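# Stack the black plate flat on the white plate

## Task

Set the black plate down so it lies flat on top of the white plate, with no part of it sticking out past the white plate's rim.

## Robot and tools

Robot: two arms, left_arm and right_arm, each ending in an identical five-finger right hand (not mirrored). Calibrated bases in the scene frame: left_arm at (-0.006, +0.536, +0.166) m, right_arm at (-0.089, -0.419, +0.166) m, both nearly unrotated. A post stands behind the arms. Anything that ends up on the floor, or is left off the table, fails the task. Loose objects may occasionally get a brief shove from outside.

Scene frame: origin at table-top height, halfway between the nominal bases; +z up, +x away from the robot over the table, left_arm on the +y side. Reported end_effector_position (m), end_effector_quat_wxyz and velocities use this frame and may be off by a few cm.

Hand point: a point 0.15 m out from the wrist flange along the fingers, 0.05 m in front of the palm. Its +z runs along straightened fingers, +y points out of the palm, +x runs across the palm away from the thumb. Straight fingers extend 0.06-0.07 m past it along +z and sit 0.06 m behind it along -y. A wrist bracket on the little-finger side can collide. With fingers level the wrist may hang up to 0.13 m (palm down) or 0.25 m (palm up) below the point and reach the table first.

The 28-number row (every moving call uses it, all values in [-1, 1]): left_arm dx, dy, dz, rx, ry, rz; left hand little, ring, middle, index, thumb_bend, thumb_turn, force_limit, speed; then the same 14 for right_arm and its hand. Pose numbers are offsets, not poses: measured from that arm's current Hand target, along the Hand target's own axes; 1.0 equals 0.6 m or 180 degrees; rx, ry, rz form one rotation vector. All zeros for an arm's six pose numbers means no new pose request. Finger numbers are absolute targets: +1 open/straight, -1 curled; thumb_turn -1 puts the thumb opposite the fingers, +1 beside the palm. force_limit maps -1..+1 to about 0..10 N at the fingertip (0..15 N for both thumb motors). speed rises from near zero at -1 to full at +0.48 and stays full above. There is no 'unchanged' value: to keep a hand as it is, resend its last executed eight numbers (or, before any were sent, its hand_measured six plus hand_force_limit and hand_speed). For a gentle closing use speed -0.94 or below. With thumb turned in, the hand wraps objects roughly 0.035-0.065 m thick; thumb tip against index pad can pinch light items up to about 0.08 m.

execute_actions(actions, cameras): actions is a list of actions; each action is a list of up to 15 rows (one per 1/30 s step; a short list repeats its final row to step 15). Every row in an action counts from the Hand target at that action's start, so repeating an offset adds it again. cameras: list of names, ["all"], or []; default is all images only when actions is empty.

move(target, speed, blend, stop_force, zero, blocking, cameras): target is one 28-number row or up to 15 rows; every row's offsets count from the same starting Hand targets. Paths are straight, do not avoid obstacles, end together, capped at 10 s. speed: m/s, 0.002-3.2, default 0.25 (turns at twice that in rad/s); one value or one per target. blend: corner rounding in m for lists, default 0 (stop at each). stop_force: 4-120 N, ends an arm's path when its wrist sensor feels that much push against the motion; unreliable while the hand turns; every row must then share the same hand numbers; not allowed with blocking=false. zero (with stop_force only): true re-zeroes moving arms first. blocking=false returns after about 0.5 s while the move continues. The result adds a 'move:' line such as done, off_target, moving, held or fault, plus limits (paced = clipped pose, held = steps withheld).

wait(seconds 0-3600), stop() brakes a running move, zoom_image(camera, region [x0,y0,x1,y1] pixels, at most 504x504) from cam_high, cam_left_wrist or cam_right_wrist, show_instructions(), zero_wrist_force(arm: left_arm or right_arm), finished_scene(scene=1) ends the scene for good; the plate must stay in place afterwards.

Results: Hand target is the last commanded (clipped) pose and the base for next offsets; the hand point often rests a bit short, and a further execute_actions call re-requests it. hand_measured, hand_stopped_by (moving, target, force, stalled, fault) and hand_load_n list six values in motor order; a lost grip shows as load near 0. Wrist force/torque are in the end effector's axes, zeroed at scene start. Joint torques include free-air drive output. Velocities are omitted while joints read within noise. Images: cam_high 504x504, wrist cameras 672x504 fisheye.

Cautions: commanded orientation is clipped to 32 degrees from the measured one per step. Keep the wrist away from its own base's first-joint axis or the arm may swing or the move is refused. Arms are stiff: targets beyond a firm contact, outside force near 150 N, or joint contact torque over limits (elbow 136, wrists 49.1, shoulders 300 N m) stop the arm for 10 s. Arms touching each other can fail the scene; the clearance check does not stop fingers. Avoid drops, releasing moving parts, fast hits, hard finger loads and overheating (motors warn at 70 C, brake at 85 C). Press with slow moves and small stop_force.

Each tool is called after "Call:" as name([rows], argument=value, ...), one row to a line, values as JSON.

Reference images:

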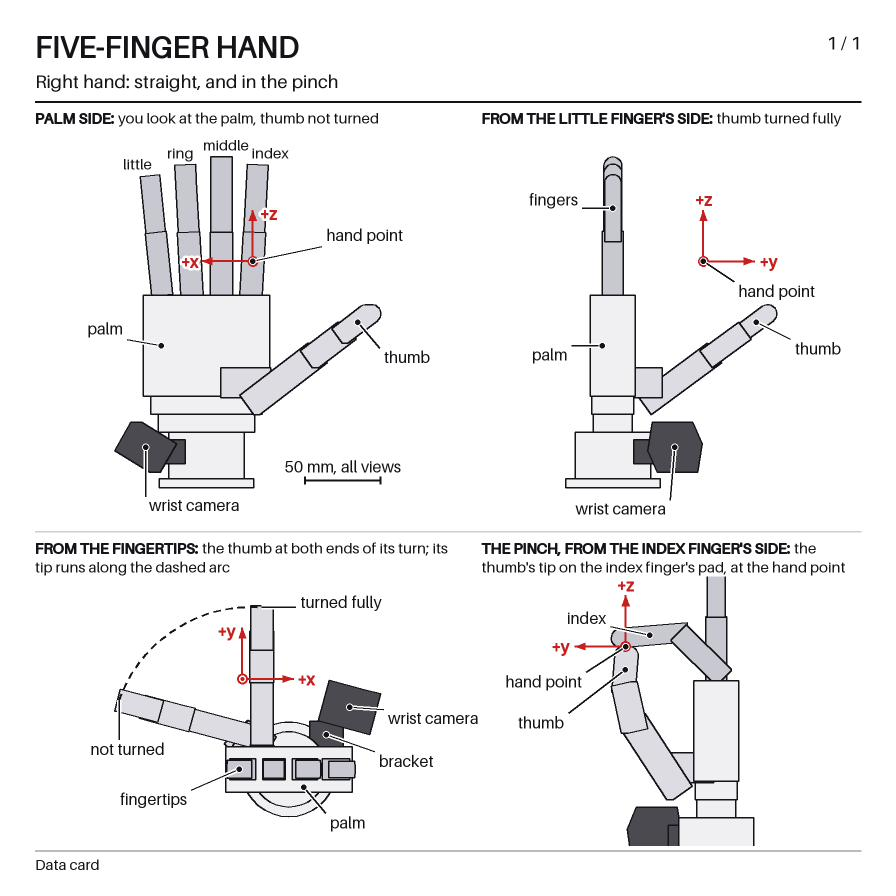

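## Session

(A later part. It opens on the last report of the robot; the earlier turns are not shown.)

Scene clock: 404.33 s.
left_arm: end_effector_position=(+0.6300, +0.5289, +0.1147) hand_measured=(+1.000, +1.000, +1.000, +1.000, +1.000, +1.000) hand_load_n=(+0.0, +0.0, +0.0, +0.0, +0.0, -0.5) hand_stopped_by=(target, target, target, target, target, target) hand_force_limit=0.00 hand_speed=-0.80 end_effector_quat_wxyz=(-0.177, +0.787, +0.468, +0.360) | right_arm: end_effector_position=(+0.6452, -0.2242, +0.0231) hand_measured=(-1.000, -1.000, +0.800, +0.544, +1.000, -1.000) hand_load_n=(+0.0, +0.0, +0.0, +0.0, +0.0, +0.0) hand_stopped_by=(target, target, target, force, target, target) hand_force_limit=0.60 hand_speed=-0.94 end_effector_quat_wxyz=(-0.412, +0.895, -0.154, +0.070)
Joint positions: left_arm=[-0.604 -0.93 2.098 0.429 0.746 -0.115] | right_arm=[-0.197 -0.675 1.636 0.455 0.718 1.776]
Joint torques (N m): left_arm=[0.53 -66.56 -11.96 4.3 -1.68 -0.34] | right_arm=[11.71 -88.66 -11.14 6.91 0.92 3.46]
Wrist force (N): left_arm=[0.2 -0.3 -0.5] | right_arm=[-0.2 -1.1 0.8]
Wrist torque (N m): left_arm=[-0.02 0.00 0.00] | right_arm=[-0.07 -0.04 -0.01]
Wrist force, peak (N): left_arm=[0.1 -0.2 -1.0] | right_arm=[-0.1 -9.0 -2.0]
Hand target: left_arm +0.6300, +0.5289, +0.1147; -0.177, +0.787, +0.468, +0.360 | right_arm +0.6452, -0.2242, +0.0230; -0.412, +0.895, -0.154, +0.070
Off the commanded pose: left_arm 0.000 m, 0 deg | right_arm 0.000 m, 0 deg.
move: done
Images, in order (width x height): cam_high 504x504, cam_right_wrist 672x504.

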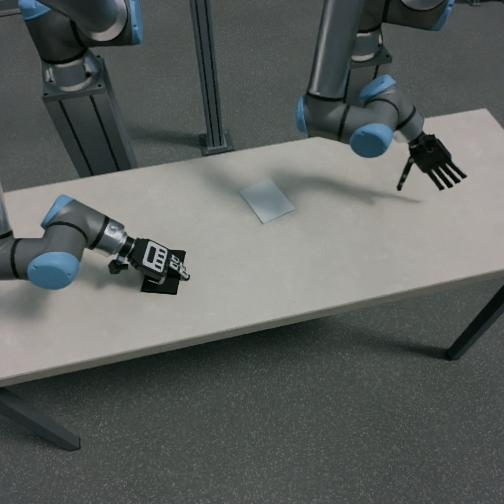

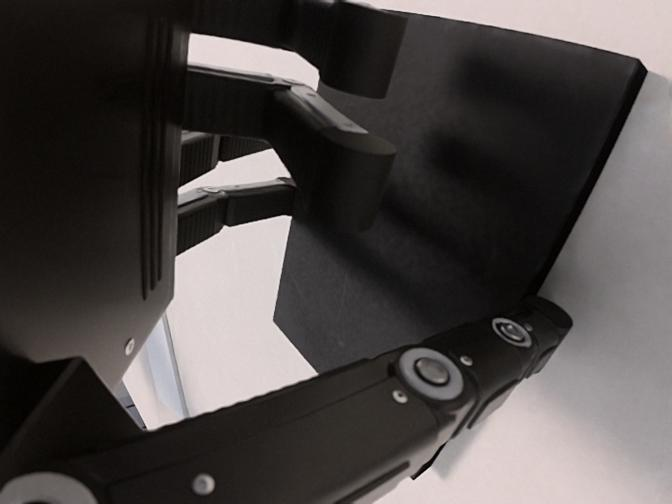

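Call:
zoom_image(camera="cam_right_wrist", region=[480, 30, 672, 330])

Call:
zoom_image(camera="cam_right_wrist", region=[170, 150, 340, 300])

Call:
zoom_image(camera="cam_high", region=[110, 220, 210, 310])

Scaled by 1.680 from the camera's image (finer frame: 960x720).

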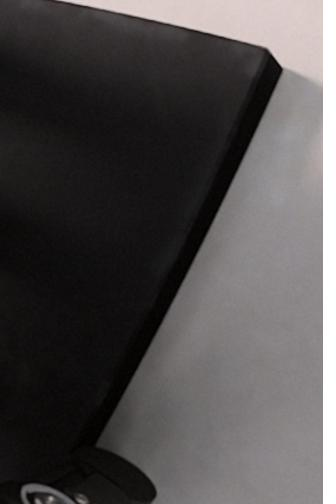

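Scaled by 2.965 from the camera's image (finer frame: 960x720).

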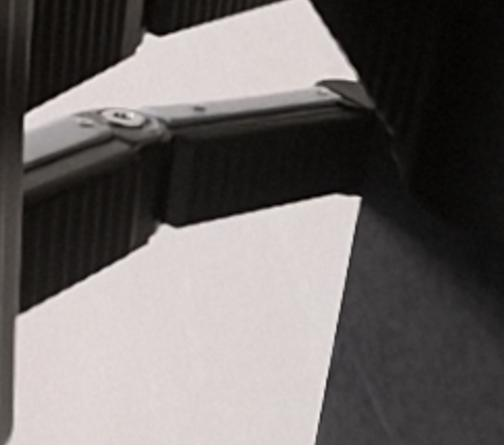

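Scaled by 5.040.

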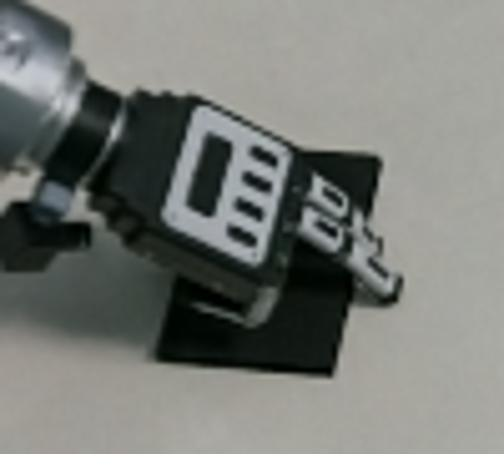

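Call:
move(target=[0,0,0,0,0,0,1,1,1,1,1,1,0,-0.8,0,-0.0025,-0.0022,0.0083,0,0,-1,-1,0.8,0.8,1,-1,0.6,-0.6], speed=0.05, cameras=["cam_right_wrist"])

Call:
zoom_image(camera="cam_right_wrist", region=[240, 0, 670, 420])

Scene clock: 496.10 s.
left_arm: end_effector_position=(+0.6300, +0.5289, +0.1147) hand_measured=(+1.000, +1.000, +1.000, +1.000, +1.000, +1.000) hand_load_n=(+0.0, +0.0, +0.0, +0.0, +0.0, +0.0) hand_stopped_by=(target, target, target, target, target, target) hand_force_limit=0.00 hand_speed=-0.80 end_effector_quat_wxyz=(-0.177, +0.787, +0.468, +0.360) | right_arm: end_effector_position=(+0.6451, -0.2243, +0.0250) hand_measured=(-1.000, -1.000, +0.800, +0.800, +1.000, -1.000) hand_load_n=(+0.0, +0.0, +0.0, +0.0, +0.0, +0.0) hand_stopped_by=(target, target, target, target, target, target) hand_force_limit=0.60 hand_speed=-0.60 end_effector_quat_wxyz=(-0.424, +0.890, -0.153, +0.072) end_effector_velocity=(-0.001, -0.001, -0.002) end_effector_angular_velocity=(-0.006, +0.003, -0.001)
Joint positions: left_arm=[-0.604 -0.93 2.098 0.429 0.746 -0.115] | right_arm=[-0.205 -0.674 1.641 0.451 0.691 1.769]
Joint velocities: left_arm=[within noise] | right_arm=[0 0.001 0.001 0 0.007 0]
Joint torques (N m): left_arm=[0.72 -65.69 -12.34 4.2 -1.87 -0.58] | right_arm=[11.05 -74.75 -21.56 3.05 2.55 1.08]
Wrist force (N): left_arm=[0.0 0.0 -0.5] | right_arm=[0.1 -1.1 0.4]
Wrist torque (N m): left_arm=[0.03 0.03 0.00] | right_arm=[-0.03 -0.05 0.03]
Wrist force, peak (N): left_arm=[-0.3 0.3 -0.8] | right_arm=[0.0 -1.2 1.3]
Hand target: left_arm +0.6300, +0.5289, +0.1147; -0.177, +0.787, +0.468, +0.360 | right_arm +0.6451, -0.2242, +0.0250; -0.424, +0.890, -0.153, +0.072
Off the commanded pose: left_arm 0.000 m, 0 deg | right_arm 0.000 m, 0 deg.
move: done

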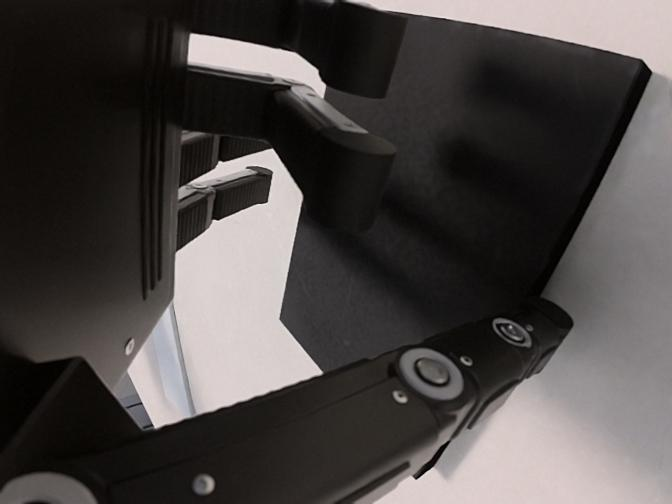

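Scaled by 1.172 from the camera's image (finer frame: 960x720).

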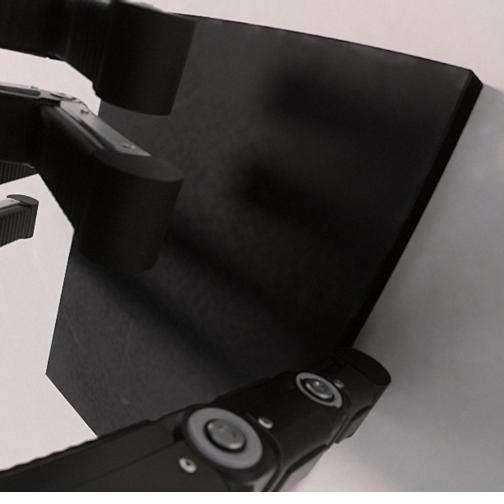

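Call:
move(target=[0,0,0,0,0,0,1,1,1,1,1,1,0,-0.8,0,0.0155,0.0126,0,0,0,-1,-1,0.8,0.8,1,-1,0.6,-0.6], speed=0.006, stop_force=4)

Scene clock: 512.67 s.
left_arm: end_effector_position=(+0.6300, +0.5289, +0.1147) hand_measured=(+1.000, +1.000, +1.000, +1.000, +1.000, +1.000) hand_load_n=(+0.0, -0.5, +0.0, +0.0, +0.0, +0.0) hand_stopped_by=(target, target, target, target, target, target) hand_force_limit=0.00 hand_speed=-0.80 end_effector_quat_wxyz=(-0.177, +0.787, +0.468, +0.360) | right_arm: end_effector_position=(+0.6452, -0.2242, +0.0193) hand_measured=(-1.000, -1.000, +0.800, +0.800, +1.000, -1.000) hand_load_n=(+0.0, +0.0, +0.0, +0.0, +0.0, +0.5) hand_stopped_by=(target, target, target, target, target, target) hand_force_limit=0.60 hand_speed=-0.60 end_effector_quat_wxyz=(-0.424, +0.890, -0.153, +0.072)
Joint positions: left_arm=[-0.604 -0.93 2.098 0.429 0.746 -0.115] | right_arm=[-0.205 -0.666 1.639 0.445 0.691 1.769]
Joint torques (N m): left_arm=[0.68 -67.11 -12.1 4.1 -1.82 -0.58] | right_arm=[12.36 -98.85 -9.7 6.81 2.18 2.2]
Wrist force (N): left_arm=[-0.1 0.0 -0.6] | right_arm=[-0.3 -4.8 -2.0]
Wrist torque (N m): left_arm=[0.03 0.04 -0.01] | right_arm=[-0.29 -0.04 0.00]
Wrist force, peak (N): left_arm=[-0.7 -0.3 -0.8] | right_arm=[-0.8 -9.1 -5.0]
Hand target: left_arm +0.6300, +0.5289, +0.1147; -0.177, +0.787, +0.468, +0.360 | right_arm +0.6451, -0.2242, +0.0193; -0.424, +0.890, -0.153, +0.072 (not the last commanded pose)
Off the commanded pose: left_arm 0.000 m, 0 deg | right_arm 0.006 m, 0 deg.
move: contact (right_arm)

Call:
move([
  [0,0,0,0,0,0,1,1,1,1,1,1,0,-0.8,0,-0.0006,-0.0005,0,0,0,-1,-1,0.8,0.8,1,-1,0.6,-0.6],
  [0,0,0,0,0,0,1,1,1,1,1,1,0,-0.8,0,-0.0006,-0.0005,0,0,0,-1,-1,0.8,0.4,1,-1,0,-0.94],
], speed=0.02, cameras=["cam_right_wrist"])

Scene clock: 519.93 s.
left_arm: end_effector_position=(+0.6300, +0.5289, +0.1147) hand_measured=(+1.000, +1.000, +1.000, +1.000, +1.000, +1.000) hand_load_n=(+0.0, +0.0, +0.0, +0.0, +0.0, +0.0) hand_stopped_by=(target, target, target, target, target, target) hand_force_limit=0.00 hand_speed=-0.80 end_effector_quat_wxyz=(-0.177, +0.787, +0.468, +0.360) | right_arm: end_effector_position=(+0.6451, -0.2242, +0.0197) hand_measured=(-1.000, -1.000, +0.800, +0.498, +1.000, -1.000) hand_load_n=(+0.0, +0.0, +0.0, +6.0, +0.5, +0.0) hand_stopped_by=(target, target, target, force, target, target) hand_force_limit=0.00 hand_speed=-0.94 end_effector_quat_wxyz=(-0.424, +0.890, -0.153, +0.072)
Joint positions: left_arm=[-0.604 -0.93 2.098 0.429 0.746 -0.115] | right_arm=[-0.205 -0.667 1.639 0.445 0.691 1.769]
Joint torques (N m): left_arm=[0.07 -66.41 -12.13 4.11 -1.89 -0.58] | right_arm=[-5.91 -67.18 -24.94 4.76 1.24 -2.72]
Wrist force (N): left_arm=[-0.1 0.0 -0.8] | right_arm=[0.0 -3.1 -0.7]
Wrist torque (N m): left_arm=[0.04 0.05 -0.01] | right_arm=[0.15 -0.10 0.05]
Wrist force, peak (N): left_arm=[-0.3 0.1 -1.0] | right_arm=[-0.3 -5.5 -2.6]
Hand target: left_arm +0.6300, +0.5289, +0.1147; -0.177, +0.787, +0.468, +0.360 | right_arm +0.6451, -0.2242, +0.0197; -0.424, +0.890, -0.153, +0.072
Off the commanded pose: left_arm 0.000 m, 0 deg | right_arm 0.000 m, 0 deg.
move: done

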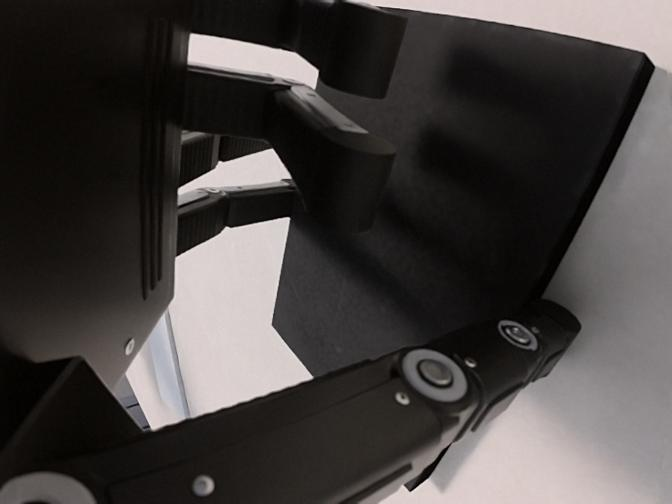

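Call:
move(target=[0,0,0,0,0,0,1,1,1,1,1,1,0,-0.8,0,0,0,0,0,0,-1,-1,0.8,0.4,0.6,-1,0.1,-0.94], speed=0.02, cameras=["cam_right_wrist"])

Scene clock: 527.00 s.
left_arm: end_effector_position=(+0.6300, +0.5289, +0.1147) hand_measured=(+1.000, +1.000, +1.000, +1.000, +1.000, +1.000) hand_load_n=(+0.0, +0.0, +0.0, +0.0, +0.0, +0.0) hand_stopped_by=(target, target, target, target, target, target) hand_force_limit=0.00 hand_speed=-0.80 end_effector_quat_wxyz=(-0.177, +0.787, +0.468, +0.360) | right_arm: end_effector_position=(+0.6451, -0.2242, +0.0197) hand_measured=(-1.000, -1.000, +0.800, +0.498, +0.974, -1.000) hand_load_n=(+0.0, +0.0, +0.0, +7.5, +8.0, +0.0) hand_stopped_by=(target, target, target, force, force, target) hand_force_limit=0.10 hand_speed=-0.94 end_effector_quat_wxyz=(-0.424, +0.890, -0.153, +0.072)
Joint positions: left_arm=[-0.604 -0.93 2.098 0.429 0.746 -0.115] | right_arm=[-0.205 -0.667 1.639 0.445 0.691 1.769]
Joint torques (N m): left_arm=[-0.25 -66.33 -12.04 4.25 -1.85 -0.6] | right_arm=[-8.23 -67.69 -29.19 1.71 0.07 -2.21]
Wrist force (N): left_arm=[-0.1 -0.1 -0.6] | right_arm=[0.7 -2.4 -1.4]
Wrist torque (N m): left_arm=[0.01 0.05 -0.02] | right_arm=[0.13 -0.10 0.04]
Wrist force, peak (N): left_arm=[-0.4 0.0 -0.9] | right_arm=[-0.4 -4.2 -1.0]
Hand target: left_arm +0.6300, +0.5289, +0.1147; -0.177, +0.787, +0.468, +0.360 | right_arm +0.6451, -0.2242, +0.0197; -0.424, +0.890, -0.153, +0.072
Off the commanded pose: left_arm 0.000 m, 0 deg | right_arm 0.000 m, 0 deg.
move: done

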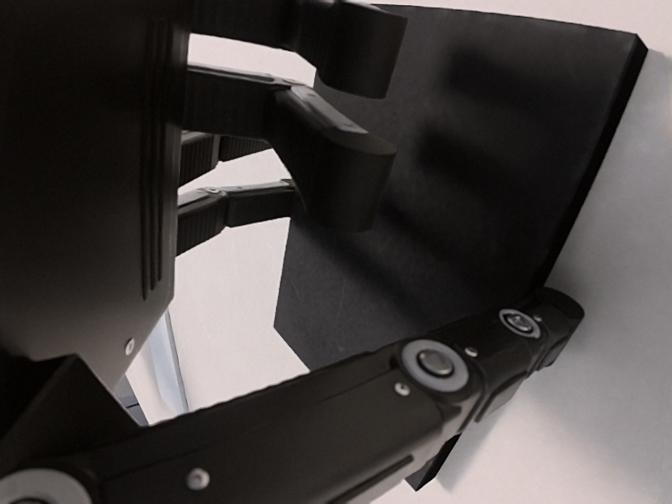

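Call:
move(target=[0,0,0,0,0,0,1,1,1,1,1,1,0,-0.8,0,-0.0039,-0.0031,0,0,0,-1,-1,0.8,0.4,0.6,-1,0.1,-0.94], speed=0.005, cameras=["cam_right_wrist"])

Scene clock: 530.67 s.
left_arm: end_effector_position=(+0.6300, +0.5289, +0.1147) hand_measured=(+1.000, +1.000, +1.000, +1.000, +1.000, +1.000) hand_load_n=(+0.0, +0.0, +0.0, +0.0, +0.0, +0.0) hand_stopped_by=(target, target, target, target, target, target) hand_force_limit=0.00 hand_speed=-0.80 end_effector_quat_wxyz=(-0.177, +0.787, +0.468, +0.360) | right_arm: end_effector_position=(+0.6452, -0.2242, +0.0228) hand_measured=(-1.000, -1.000, +0.800, +0.498, +0.974, -1.000) hand_load_n=(+0.0, +0.0, +0.0, +7.5, +7.5, +0.0) hand_stopped_by=(target, target, target, force, force, target) hand_force_limit=0.10 hand_speed=-0.94 end_effector_quat_wxyz=(-0.424, +0.890, -0.153, +0.072)
Joint positions: left_arm=[-0.604 -0.93 2.098 0.429 0.746 -0.115] | right_arm=[-0.205 -0.671 1.64 0.449 0.691 1.769]
Joint torques (N m): left_arm=[0.01 -65.81 -12.35 4.25 -1.85 -0.64] | right_arm=[2.44 -96.69 -11.58 7.54 -0.91 1.48]
Wrist force (N): left_arm=[-0.4 0.0 -0.5] | right_arm=[0.2 0.4 1.9]
Wrist torque (N m): left_arm=[0.03 0.08 -0.02] | right_arm=[-0.02 -0.10 0.03]
Wrist force, peak (N): left_arm=[0.0 -0.3 -1.0] | right_arm=[0.1 -2.6 -1.4]
Hand target: left_arm +0.6300, +0.5289, +0.1147; -0.177, +0.787, +0.468, +0.360 | right_arm +0.6452, -0.2242, +0.0227; -0.424, +0.890, -0.153, +0.072
Off the commanded pose: left_arm 0.000 m, 0 deg | right_arm 0.000 m, 0 deg.
move: done

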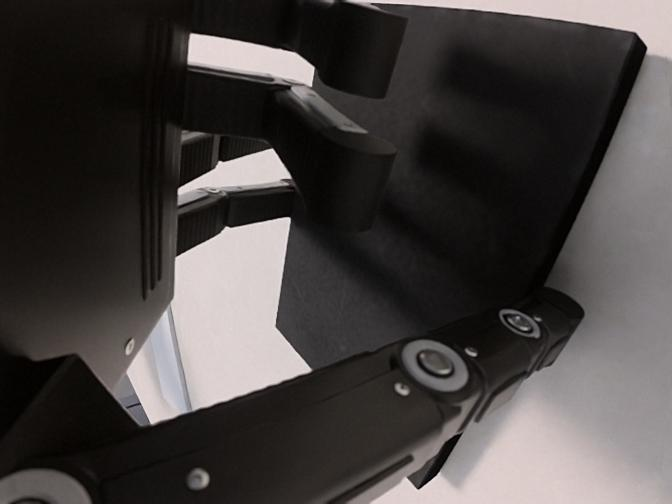

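Call:
move(target=[0,0,0,0,0,0,1,1,1,1,1,1,0,-0.8,0,-0.0194,-0.0157,0,0,0,-1,-1,0.8,0.4,0.6,-1,0.1,-0.94], speed=0.02, cameras=["cam_right_wrist","cam_high"])

Call:
zoom_image(camera="cam_high", region=[110, 210, 210, 310])

Scene clock: 537.20 s.
left_arm: end_effector_position=(+0.6300, +0.5289, +0.1147) hand_measured=(+1.000, +1.000, +1.000, +1.000, +1.000, +1.000) hand_load_n=(+0.0, +0.0, +0.0, +0.0, +0.0, +0.0) hand_stopped_by=(target, target, target, target, target, target) hand_force_limit=0.00 hand_speed=-0.80 end_effector_quat_wxyz=(-0.177, +0.787, +0.468, +0.360) | right_arm: end_effector_position=(+0.6452, -0.2242, +0.0379) hand_measured=(-1.000, -1.000, +0.800, +0.498, +0.974, -1.000) hand_load_n=(+0.5, +0.0, +0.0, +7.5, +8.0, +0.0) hand_stopped_by=(target, target, target, force, force, target) hand_force_limit=0.10 hand_speed=-0.94 end_effector_quat_wxyz=(-0.424, +0.890, -0.153, +0.072)
Joint positions: left_arm=[-0.604 -0.93 2.098 0.429 0.746 -0.115] | right_arm=[-0.205 -0.691 1.643 0.465 0.691 1.769]
Joint torques (N m): left_arm=[-0.33 -65.72 -12.13 4.24 -1.89 -0.68] | right_arm=[12.86 -71.93 -12.57 5.28 0.03 2.94]
Wrist force (N): left_arm=[-0.2 -0.1 -0.5] | right_arm=[0.0 0.4 1.8]
Wrist torque (N m): left_arm=[0.00 0.05 -0.01] | right_arm=[-0.01 -0.07 0.01]
Wrist force, peak (N): left_arm=[-0.3 -0.3 -1.1] | right_arm=[0.1 0.7 2.1]
Hand target: left_arm +0.6300, +0.5289, +0.1147; -0.177, +0.787, +0.468, +0.360 | right_arm +0.6452, -0.2242, +0.0377; -0.424, +0.890, -0.153, +0.072
Off the commanded pose: left_arm 0.000 m, 0 deg | right_arm 0.000 m, 0 deg.
move: done
Images, in order (width x height): cam_high 504x504, cam_right_wrist 672x504.

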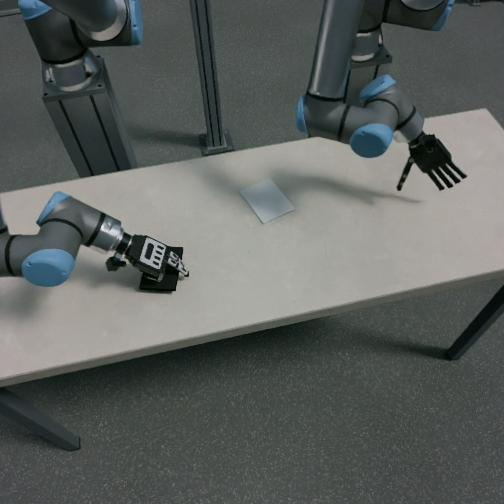

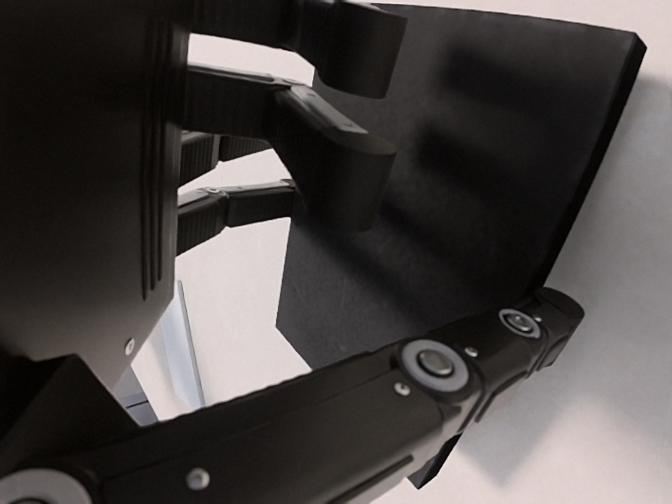

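Scaled by 5.040.

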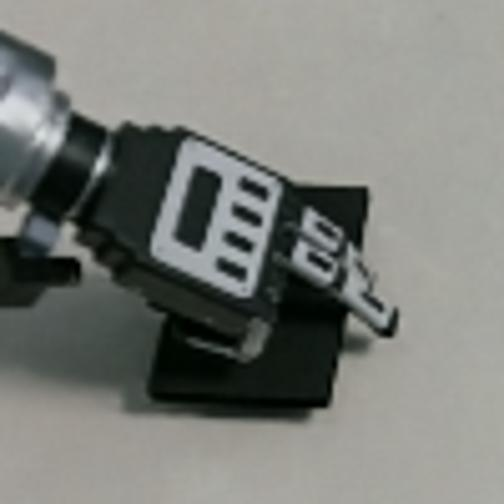

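Call:
zoom_image(camera="cam_right_wrist", region=[560, 0, 672, 120])

Call:
zoom_image(camera="cam_right_wrist", region=[260, 200, 380, 400])

Call:
zoom_image(camera="cam_right_wrist", region=[400, 250, 620, 500])

Scaled by 4.200 from the camera's image (finer frame: 960x720).

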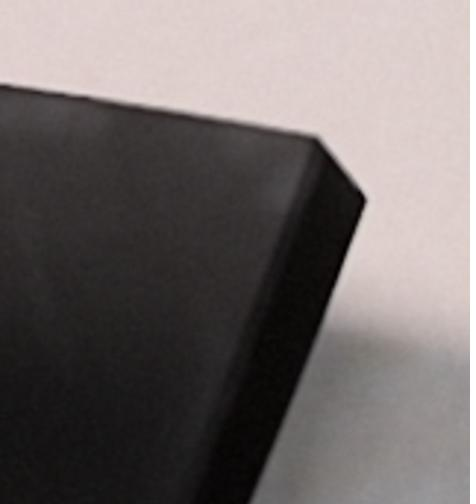

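Scaled by 2.520 from the camera's image (finer frame: 960x720).

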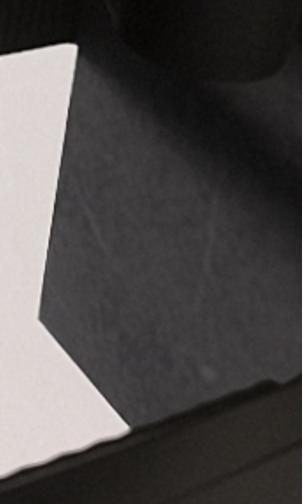

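Scaled by 2.016 from the camera's image (finer frame: 960x720).

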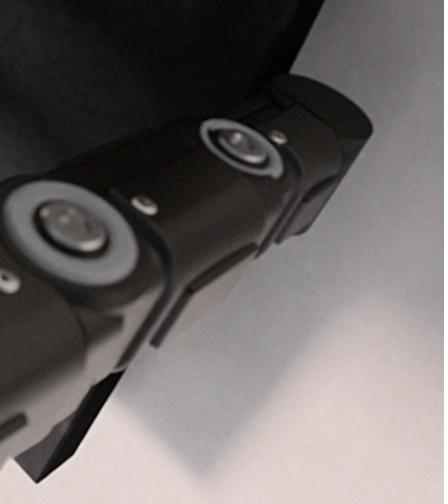

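Call:
move([
  [0,0,0,0,0,0,1,1,1,1,1,1,0,-0.8,0,-0.1195,-0.0968,0,0,0,-1,-1,0.8,0.4,0.6,-1,0.1,-0.94],
  [0,0,0,0,0,0,1,1,1,1,1,1,0,-0.8,-0.4795,-0.3806,0.2257,0,-0.1519,-0.1230,-1,-1,0.8,0.4,0.6,-1,0.1,-0.94],
], speed=0.12, blend=0.03, cameras=["all"])

Scene clock: 573.63 s.
left_arm: end_effector_position=(+0.6300, +0.5289, +0.1147) hand_measured=(+1.000, +1.000, +1.000, +1.000, +1.000, +1.000) hand_load_n=(+0.0, +0.0, +0.0, +0.0, +0.0, +0.0) hand_stopped_by=(target, target, target, target, target, target) hand_force_limit=0.00 hand_speed=-0.80 end_effector_quat_wxyz=(-0.177, +0.787, +0.468, +0.360) | right_arm: end_effector_position=(+0.4572, +0.1066, +0.1299) hand_measured=(-1.000, -1.000, +0.800, +0.498, +0.974, -1.000) hand_load_n=(+0.0, +0.0, +0.0, +7.0, +8.0, +0.0) hand_stopped_by=(target, target, target, force, force, target) hand_force_limit=0.10 hand_speed=-0.94 end_effector_quat_wxyz=(-0.426, +0.894, +0.123, -0.059)
Joint positions: left_arm=[-0.604 -0.93 2.098 0.429 0.746 -0.115] | right_arm=[0.304 -0.769 1.608 0.708 0.681 1.604]
Joint torques (N m): left_arm=[0.51 -66.18 -11.56 4.19 -1.87 -0.76] | right_arm=[-14.49 -100.6 -15.27 0.43 -4.39 2.35]
Wrist force (N): left_arm=[-0.4 -0.1 -1.0] | right_arm=[-0.2 0.0 1.9]
Wrist torque (N m): left_arm=[0.04 0.11 -0.03] | right_arm=[-0.08 -0.07 0.04]
Wrist force, peak (N): left_arm=[-0.4 -0.1 -1.1] | right_arm=[-0.6 -1.1 3.1]
Hand target: left_arm +0.6300, +0.5289, +0.1147; -0.177, +0.787, +0.468, +0.360 | right_arm +0.4571, +0.1066, +0.1299; -0.426, +0.894, +0.123, -0.059
Off the commanded pose: left_arm 0.000 m, 0 deg | right_arm 0.000 m, 0 deg.
move: done

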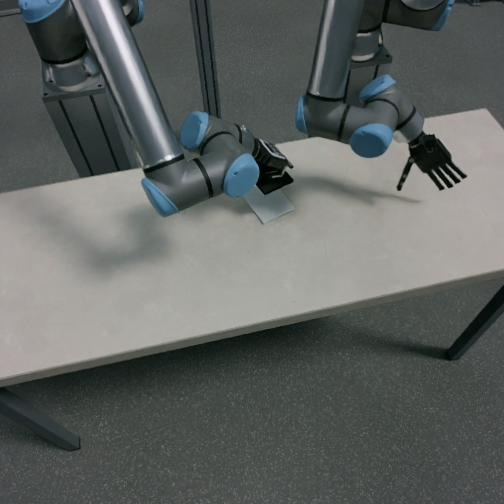

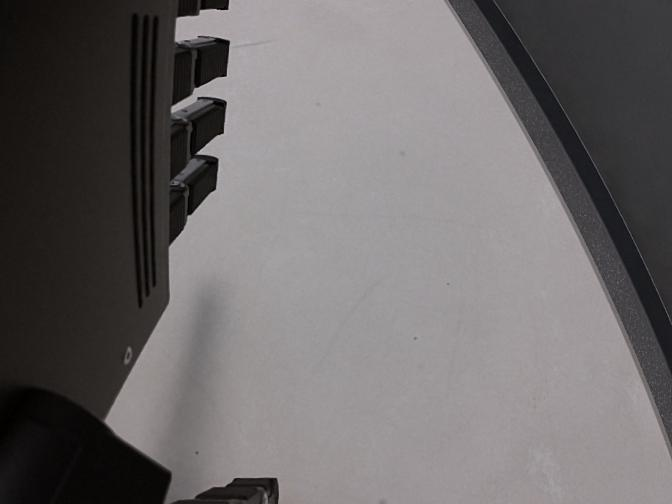

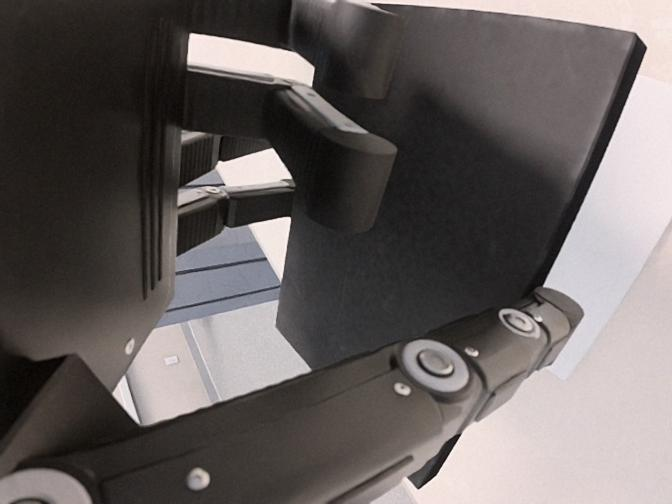

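Call:
zoom_image(camera="cam_right_wrist", region=[500, 20, 672, 420])

Call:
zoom_image(camera="cam_high", region=[210, 130, 330, 240])

Scaled by 1.260 from the camera's image (finer frame: 960x720).

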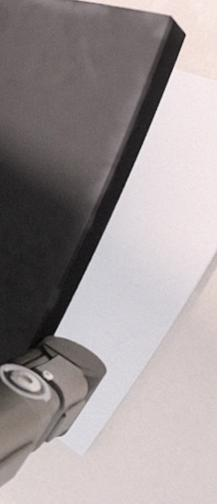

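Scaled by 4.200.

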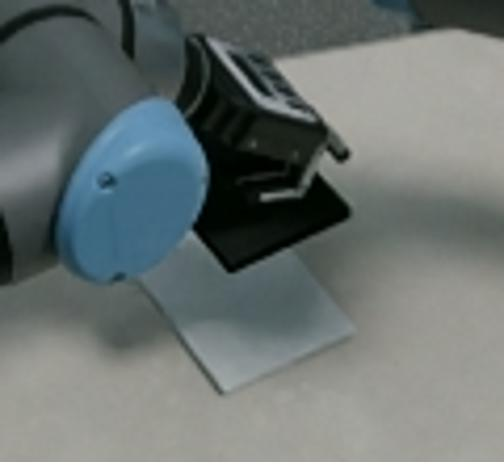

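Call:
move(target=[0,0,0,0,0,0,1,1,1,1,1,1,0,-0.8,0.0117,0.112,0.0735,0,0,0,-1,-1,0.8,0.4,0.6,-1,0.1,-0.94], speed=0.06, stop_force=6, cameras=["cam_right_wrist","cam_high"])

Call:
zoom_image(camera="cam_right_wrist", region=[360, 20, 672, 504])

Call:
zoom_image(camera="cam_high", region=[220, 150, 320, 240])

Scene clock: 607.87 s.
left_arm: end_effector_position=(+0.6300, +0.5289, +0.1147) hand_measured=(+1.000, +1.000, +1.000, +1.000, +1.000, +1.000) hand_load_n=(+0.0, +0.0, +0.0, +0.0, +0.0, +0.0) hand_stopped_by=(target, target, target, target, target, target) hand_force_limit=0.00 hand_speed=-0.80 end_effector_quat_wxyz=(-0.177, +0.787, +0.468, +0.360) | right_arm: end_effector_position=(+0.4660, +0.1007, +0.0499) hand_measured=(-1.000, -1.000, +0.800, +0.498, +0.974, -1.000) hand_load_n=(+0.0, +0.0, +0.0, +7.5, +8.0, -0.5) hand_stopped_by=(target, target, target, force, force, target) hand_force_limit=0.10 hand_speed=-0.94 end_effector_quat_wxyz=(-0.426, +0.894, +0.123, -0.059)
Joint positions: left_arm=[-0.604 -0.93 2.098 0.429 0.746 -0.115] | right_arm=[0.292 -0.662 1.588 0.635 0.681 1.586]
Joint torques (N m): left_arm=[0.93 -66.36 -11.39 4.35 -1.89 -0.75] | right_arm=[9.64 -105.5 -11.94 8.72 -4.94 2.87]
Wrist force (N): left_arm=[-0.2 -0.1 -0.5] | right_arm=[-0.3 0.2 1.5]
Wrist torque (N m): left_arm=[0.00 0.06 -0.02] | right_arm=[-0.04 -0.03 0.03]
Wrist force, peak (N): left_arm=[-0.3 -0.4 -1.1] | right_arm=[-0.3 0.9 2.2]
Hand target: left_arm +0.6300, +0.5289, +0.1147; -0.177, +0.787, +0.468, +0.360 | right_arm +0.4660, +0.1007, +0.0499; -0.426, +0.894, +0.123, -0.059
Off the commanded pose: left_arm 0.000 m, 0 deg | right_arm 0.000 m, 0 deg.
move: done
Images, in order (width x height): cam_high 504x504, cam_right_wrist 672x504.

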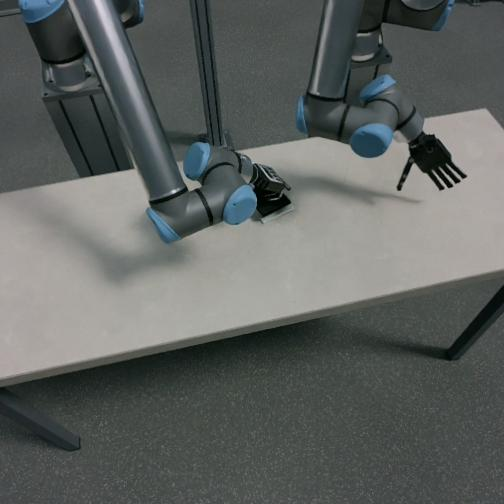

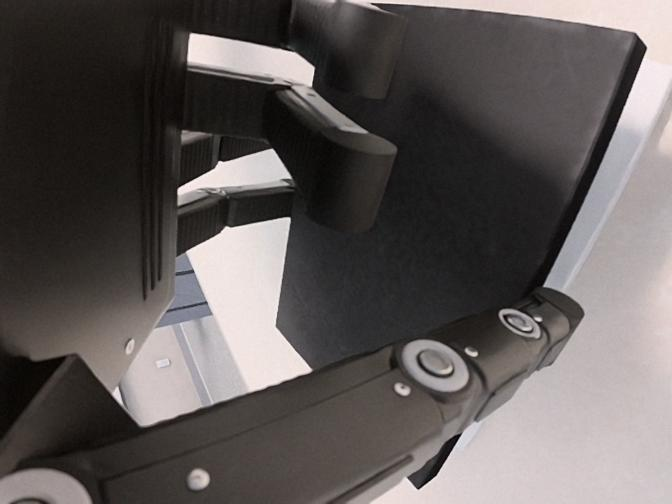

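Scaled by 1.041 from the camera's image (finer frame: 960x720).

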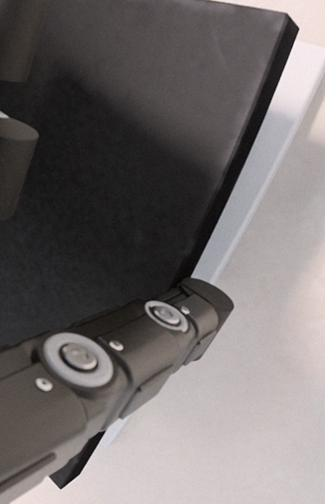

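Scaled by 5.040.

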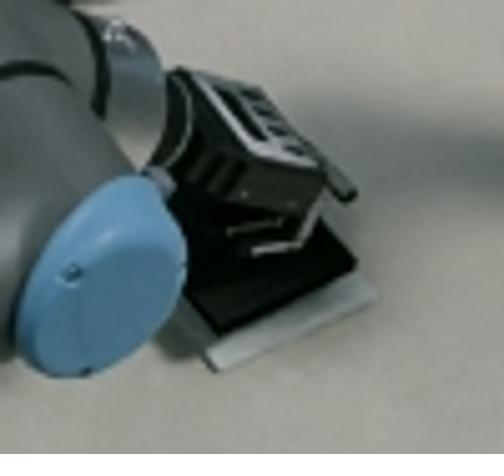

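Call:
zoom_image(camera="cam_right_wrist", region=[600, 20, 672, 100])

Call:
zoom_image(camera="cam_right_wrist", region=[400, 400, 500, 504])

Scaled by 6.300 from the camera's image (finer frame: 960x720).

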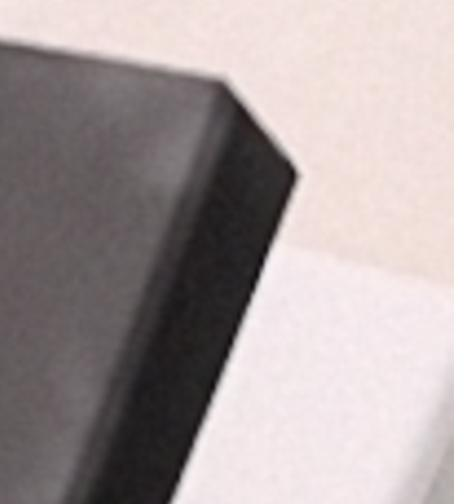

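Scaled by 4.846 from the camera's image (finer frame: 960x720).

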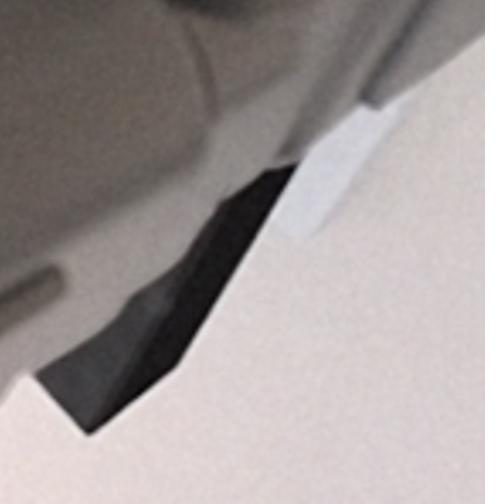

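Call:
move(target=[0,0,0,0,0,0,1,1,1,1,1,1,0,-0.8,-0.0017,0.0133,0.0258,0,0.00863,0.00699,-1,-1,0.8,0.4,0.6,-1,0.1,-0.94], speed=0.03, stop_force=5, cameras=["cam_right_wrist","cam_high"])

Call:
zoom_image(camera="cam_right_wrist", region=[600, 20, 672, 100])

Call:
zoom_image(camera="cam_right_wrist", region=[400, 400, 500, 504])

Call:
zoom_image(camera="cam_high", region=[230, 160, 310, 230])

Scene clock: 648.90 s.
left_arm: end_effector_position=(+0.6300, +0.5289, +0.1147) hand_measured=(+1.000, +1.000, +1.000, +1.000, +1.000, +1.000) hand_load_n=(+0.0, +0.0, +0.0, +0.0, +0.0, +0.0) hand_stopped_by=(target, target, target, target, target, target) hand_force_limit=0.00 hand_speed=-0.80 end_effector_quat_wxyz=(-0.177, +0.787, +0.468, +0.360) | right_arm: end_effector_position=(+0.4660, +0.1007, +0.0499) hand_measured=(-1.000, -1.000, +0.800, +0.498, +0.974, -1.000) hand_load_n=(+0.5, +0.0, +0.0, +7.0, +7.5, -0.5) hand_stopped_by=(target, target, target, force, force, target) hand_force_limit=0.10 hand_speed=-0.94 end_effector_quat_wxyz=(-0.426, +0.894, +0.123, -0.059)
Joint positions: left_arm=[-0.604 -0.93 2.098 0.429 0.746 -0.115] | right_arm=[0.292 -0.662 1.588 0.635 0.681 1.586]
Joint torques (N m): left_arm=[-1.15 -67.54 -13.2 4.25 -1.98 0.35] | right_arm=[0.33 -85.03 -22.12 4.47 -1.42 -0.22]
Wrist force (N): left_arm=[0.0 0.0 -1.1] | right_arm=[-0.3 0.3 1.8]
Wrist torque (N m): left_arm=[0.06 0.04 0.00] | right_arm=[-0.04 -0.03 0.03]
Wrist force, peak (N): left_arm=[-0.4 -0.3 -1.0] | right_arm=[-0.1 0.4 2.1]
Hand target: left_arm +0.6300, +0.5289, +0.1147; -0.177, +0.787, +0.468, +0.360 | right_arm +0.4660, +0.1007, +0.0499; -0.426, +0.894, +0.123, -0.059
CONTROL IS BACK. The link to the robot was lost, through no command of yours. It is back now. Nothing of this call ran. Your reply's later robot calls are not run. The arms hold where they stopped. Where a move or wait says "fault", it means the lost link, not a fault of the arm. Commands run again from your next reply on.
move: fault
Images, in order (width x height): cam_high 504x504, cam_right_wrist 672x504.

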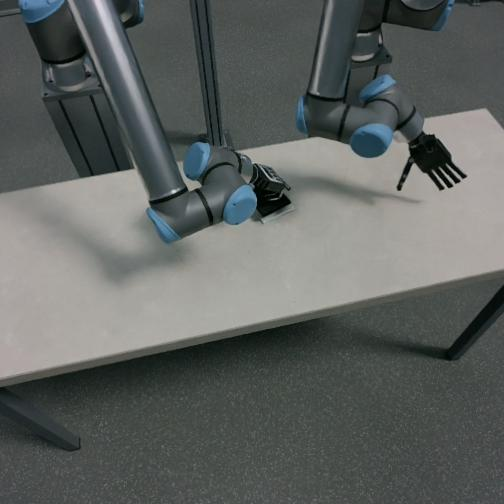

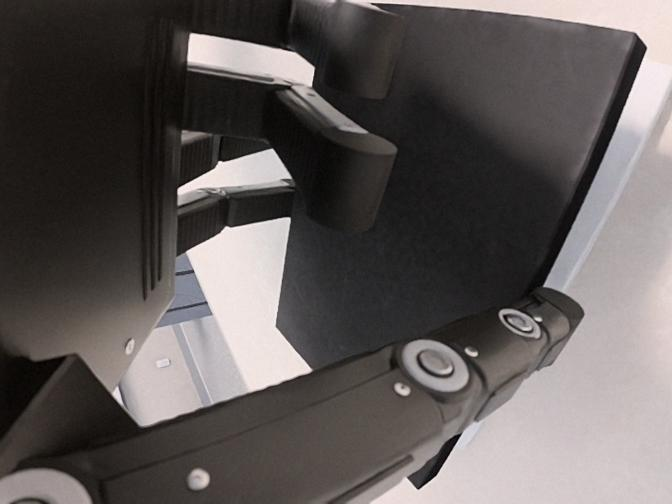

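Scaled by 6.300 from the camera's image (finer frame: 960x720).

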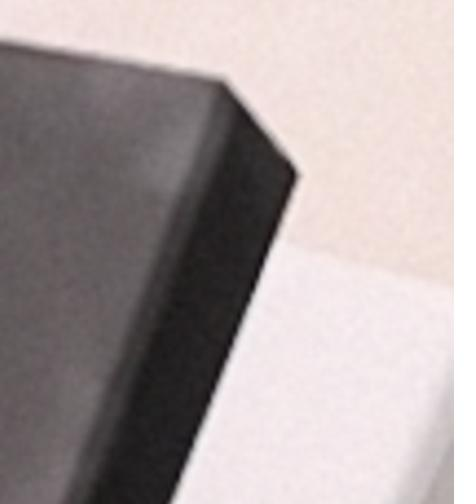

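Scaled by 4.846 from the camera's image (finer frame: 960x720).

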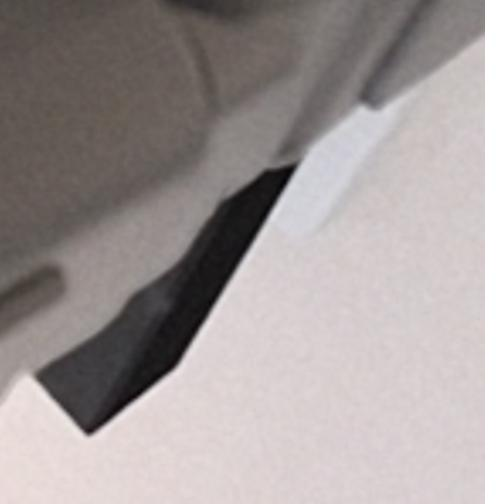

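Scaled by 6.300.

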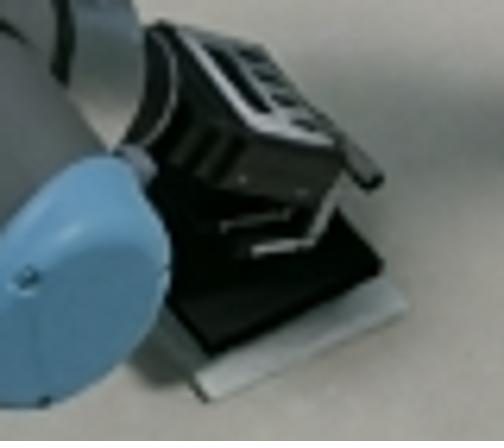

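Call:
move(target=[0,0,0,0,0,0,1,1,1,1,1,1,0,-0.8,-0.0017,0.0133,0.0258,0,0.00863,0.00699,-1,-1,0.8,0.4,0.6,-1,0.1,-0.94], speed=0.03, stop_force=5, cameras=["cam_right_wrist","cam_high"])

Call:
zoom_image(camera="cam_right_wrist", region=[600, 20, 672, 100])

Call:
zoom_image(camera="cam_right_wrist", region=[400, 400, 500, 504])

Call:
zoom_image(camera="cam_high", region=[230, 160, 310, 230])

Scene clock: 655.83 s.
left_arm: end_effector_position=(+0.6300, +0.5289, +0.1147) hand_measured=(+1.000, +1.000, +1.000, +1.000, +1.000, +1.000) hand_load_n=(+0.0, +0.0, +0.0, +0.0, +0.0, +0.0) hand_stopped_by=(target, target, target, target, target, target) hand_force_limit=0.00 hand_speed=-0.80 end_effector_quat_wxyz=(-0.177, +0.787, +0.468, +0.360) | right_arm: end_effector_position=(+0.4631, +0.1072, +0.0340) hand_measured=(-1.000, -1.000, +0.800, +0.498, +0.974, -1.000) hand_load_n=(+0.0, +0.0, +0.0, +7.0, +7.5, +0.0) hand_stopped_by=(target, target, target, force, force, target) hand_force_limit=0.10 hand_speed=-0.94 end_effector_quat_wxyz=(-0.427, +0.896, +0.107, -0.052)
Joint positions: left_arm=[-0.604 -0.93 2.098 0.429 0.746 -0.115] | right_arm=[0.301 -0.655 1.598 0.563 0.683 1.655]
Joint torques (N m): left_arm=[0.24 -66.37 -13.34 4.39 -1.9 0.29] | right_arm=[-11.16 -104.5 -31.67 8.48 -1.84 -3.76]
Wrist force (N): left_arm=[-0.5 0.2 -0.7] | right_arm=[-0.2 0.1 1.9]
Wrist torque (N m): left_arm=[0.06 0.11 -0.03] | right_arm=[-0.09 -0.05 0.04]
Wrist force, peak (N): left_arm=[-0.6 -0.1 -1.0] | right_arm=[0.1 0.3 2.5]
Hand target: left_arm +0.6300, +0.5289, +0.1147; -0.177, +0.787, +0.468, +0.360 | right_arm +0.4631, +0.1072, +0.0340; -0.427, +0.896, +0.107, -0.052
Off the commanded pose: left_arm 0.000 m, 0 deg | right_arm 0.000 m, 0 deg.
CONTROL IS BACK, as an earlier result said. Commands run again.
move: done
Images, in order (width x height): cam_high 504x504, cam_right_wrist 672x504.

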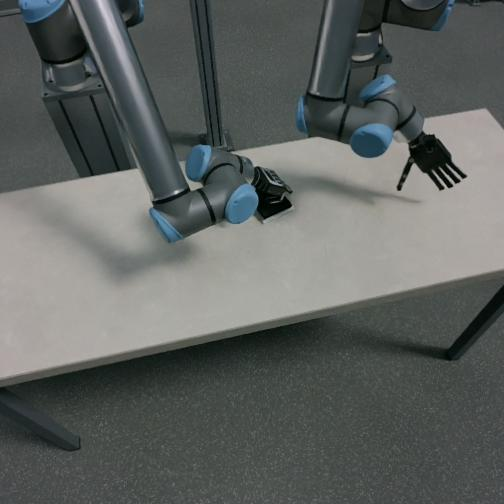

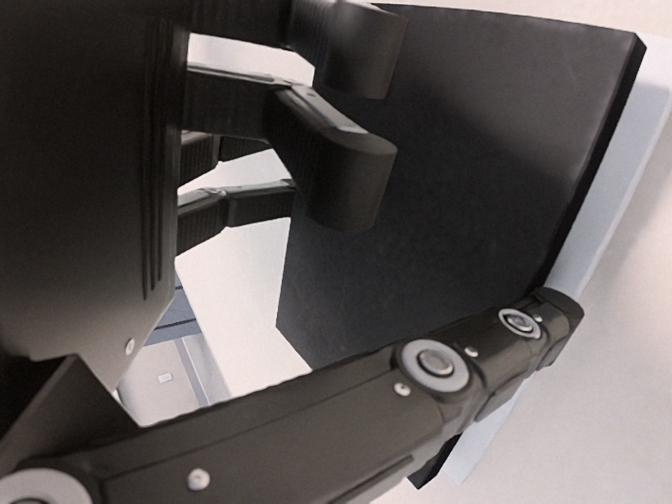

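Scaled by 6.300 from the camera's image (finer frame: 960x720).

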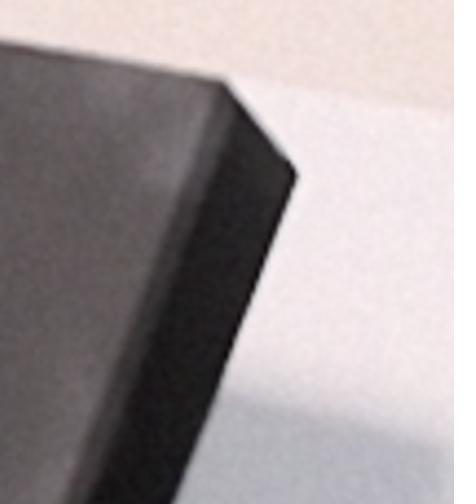

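Scaled by 4.846 from the camera's image (finer frame: 960x720).

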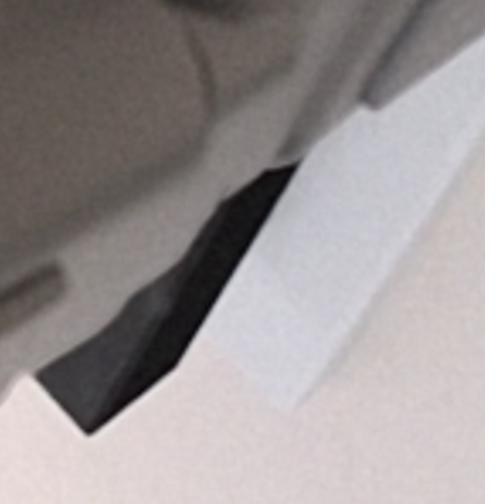

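Scaled by 6.300.

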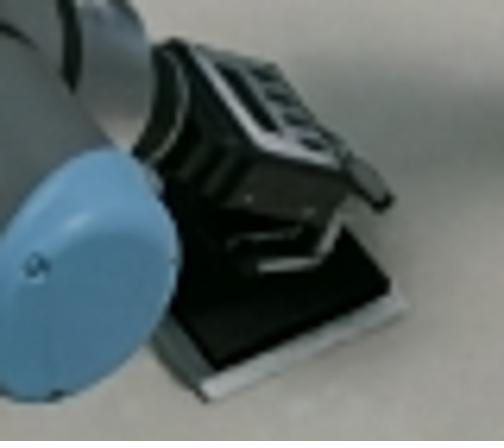

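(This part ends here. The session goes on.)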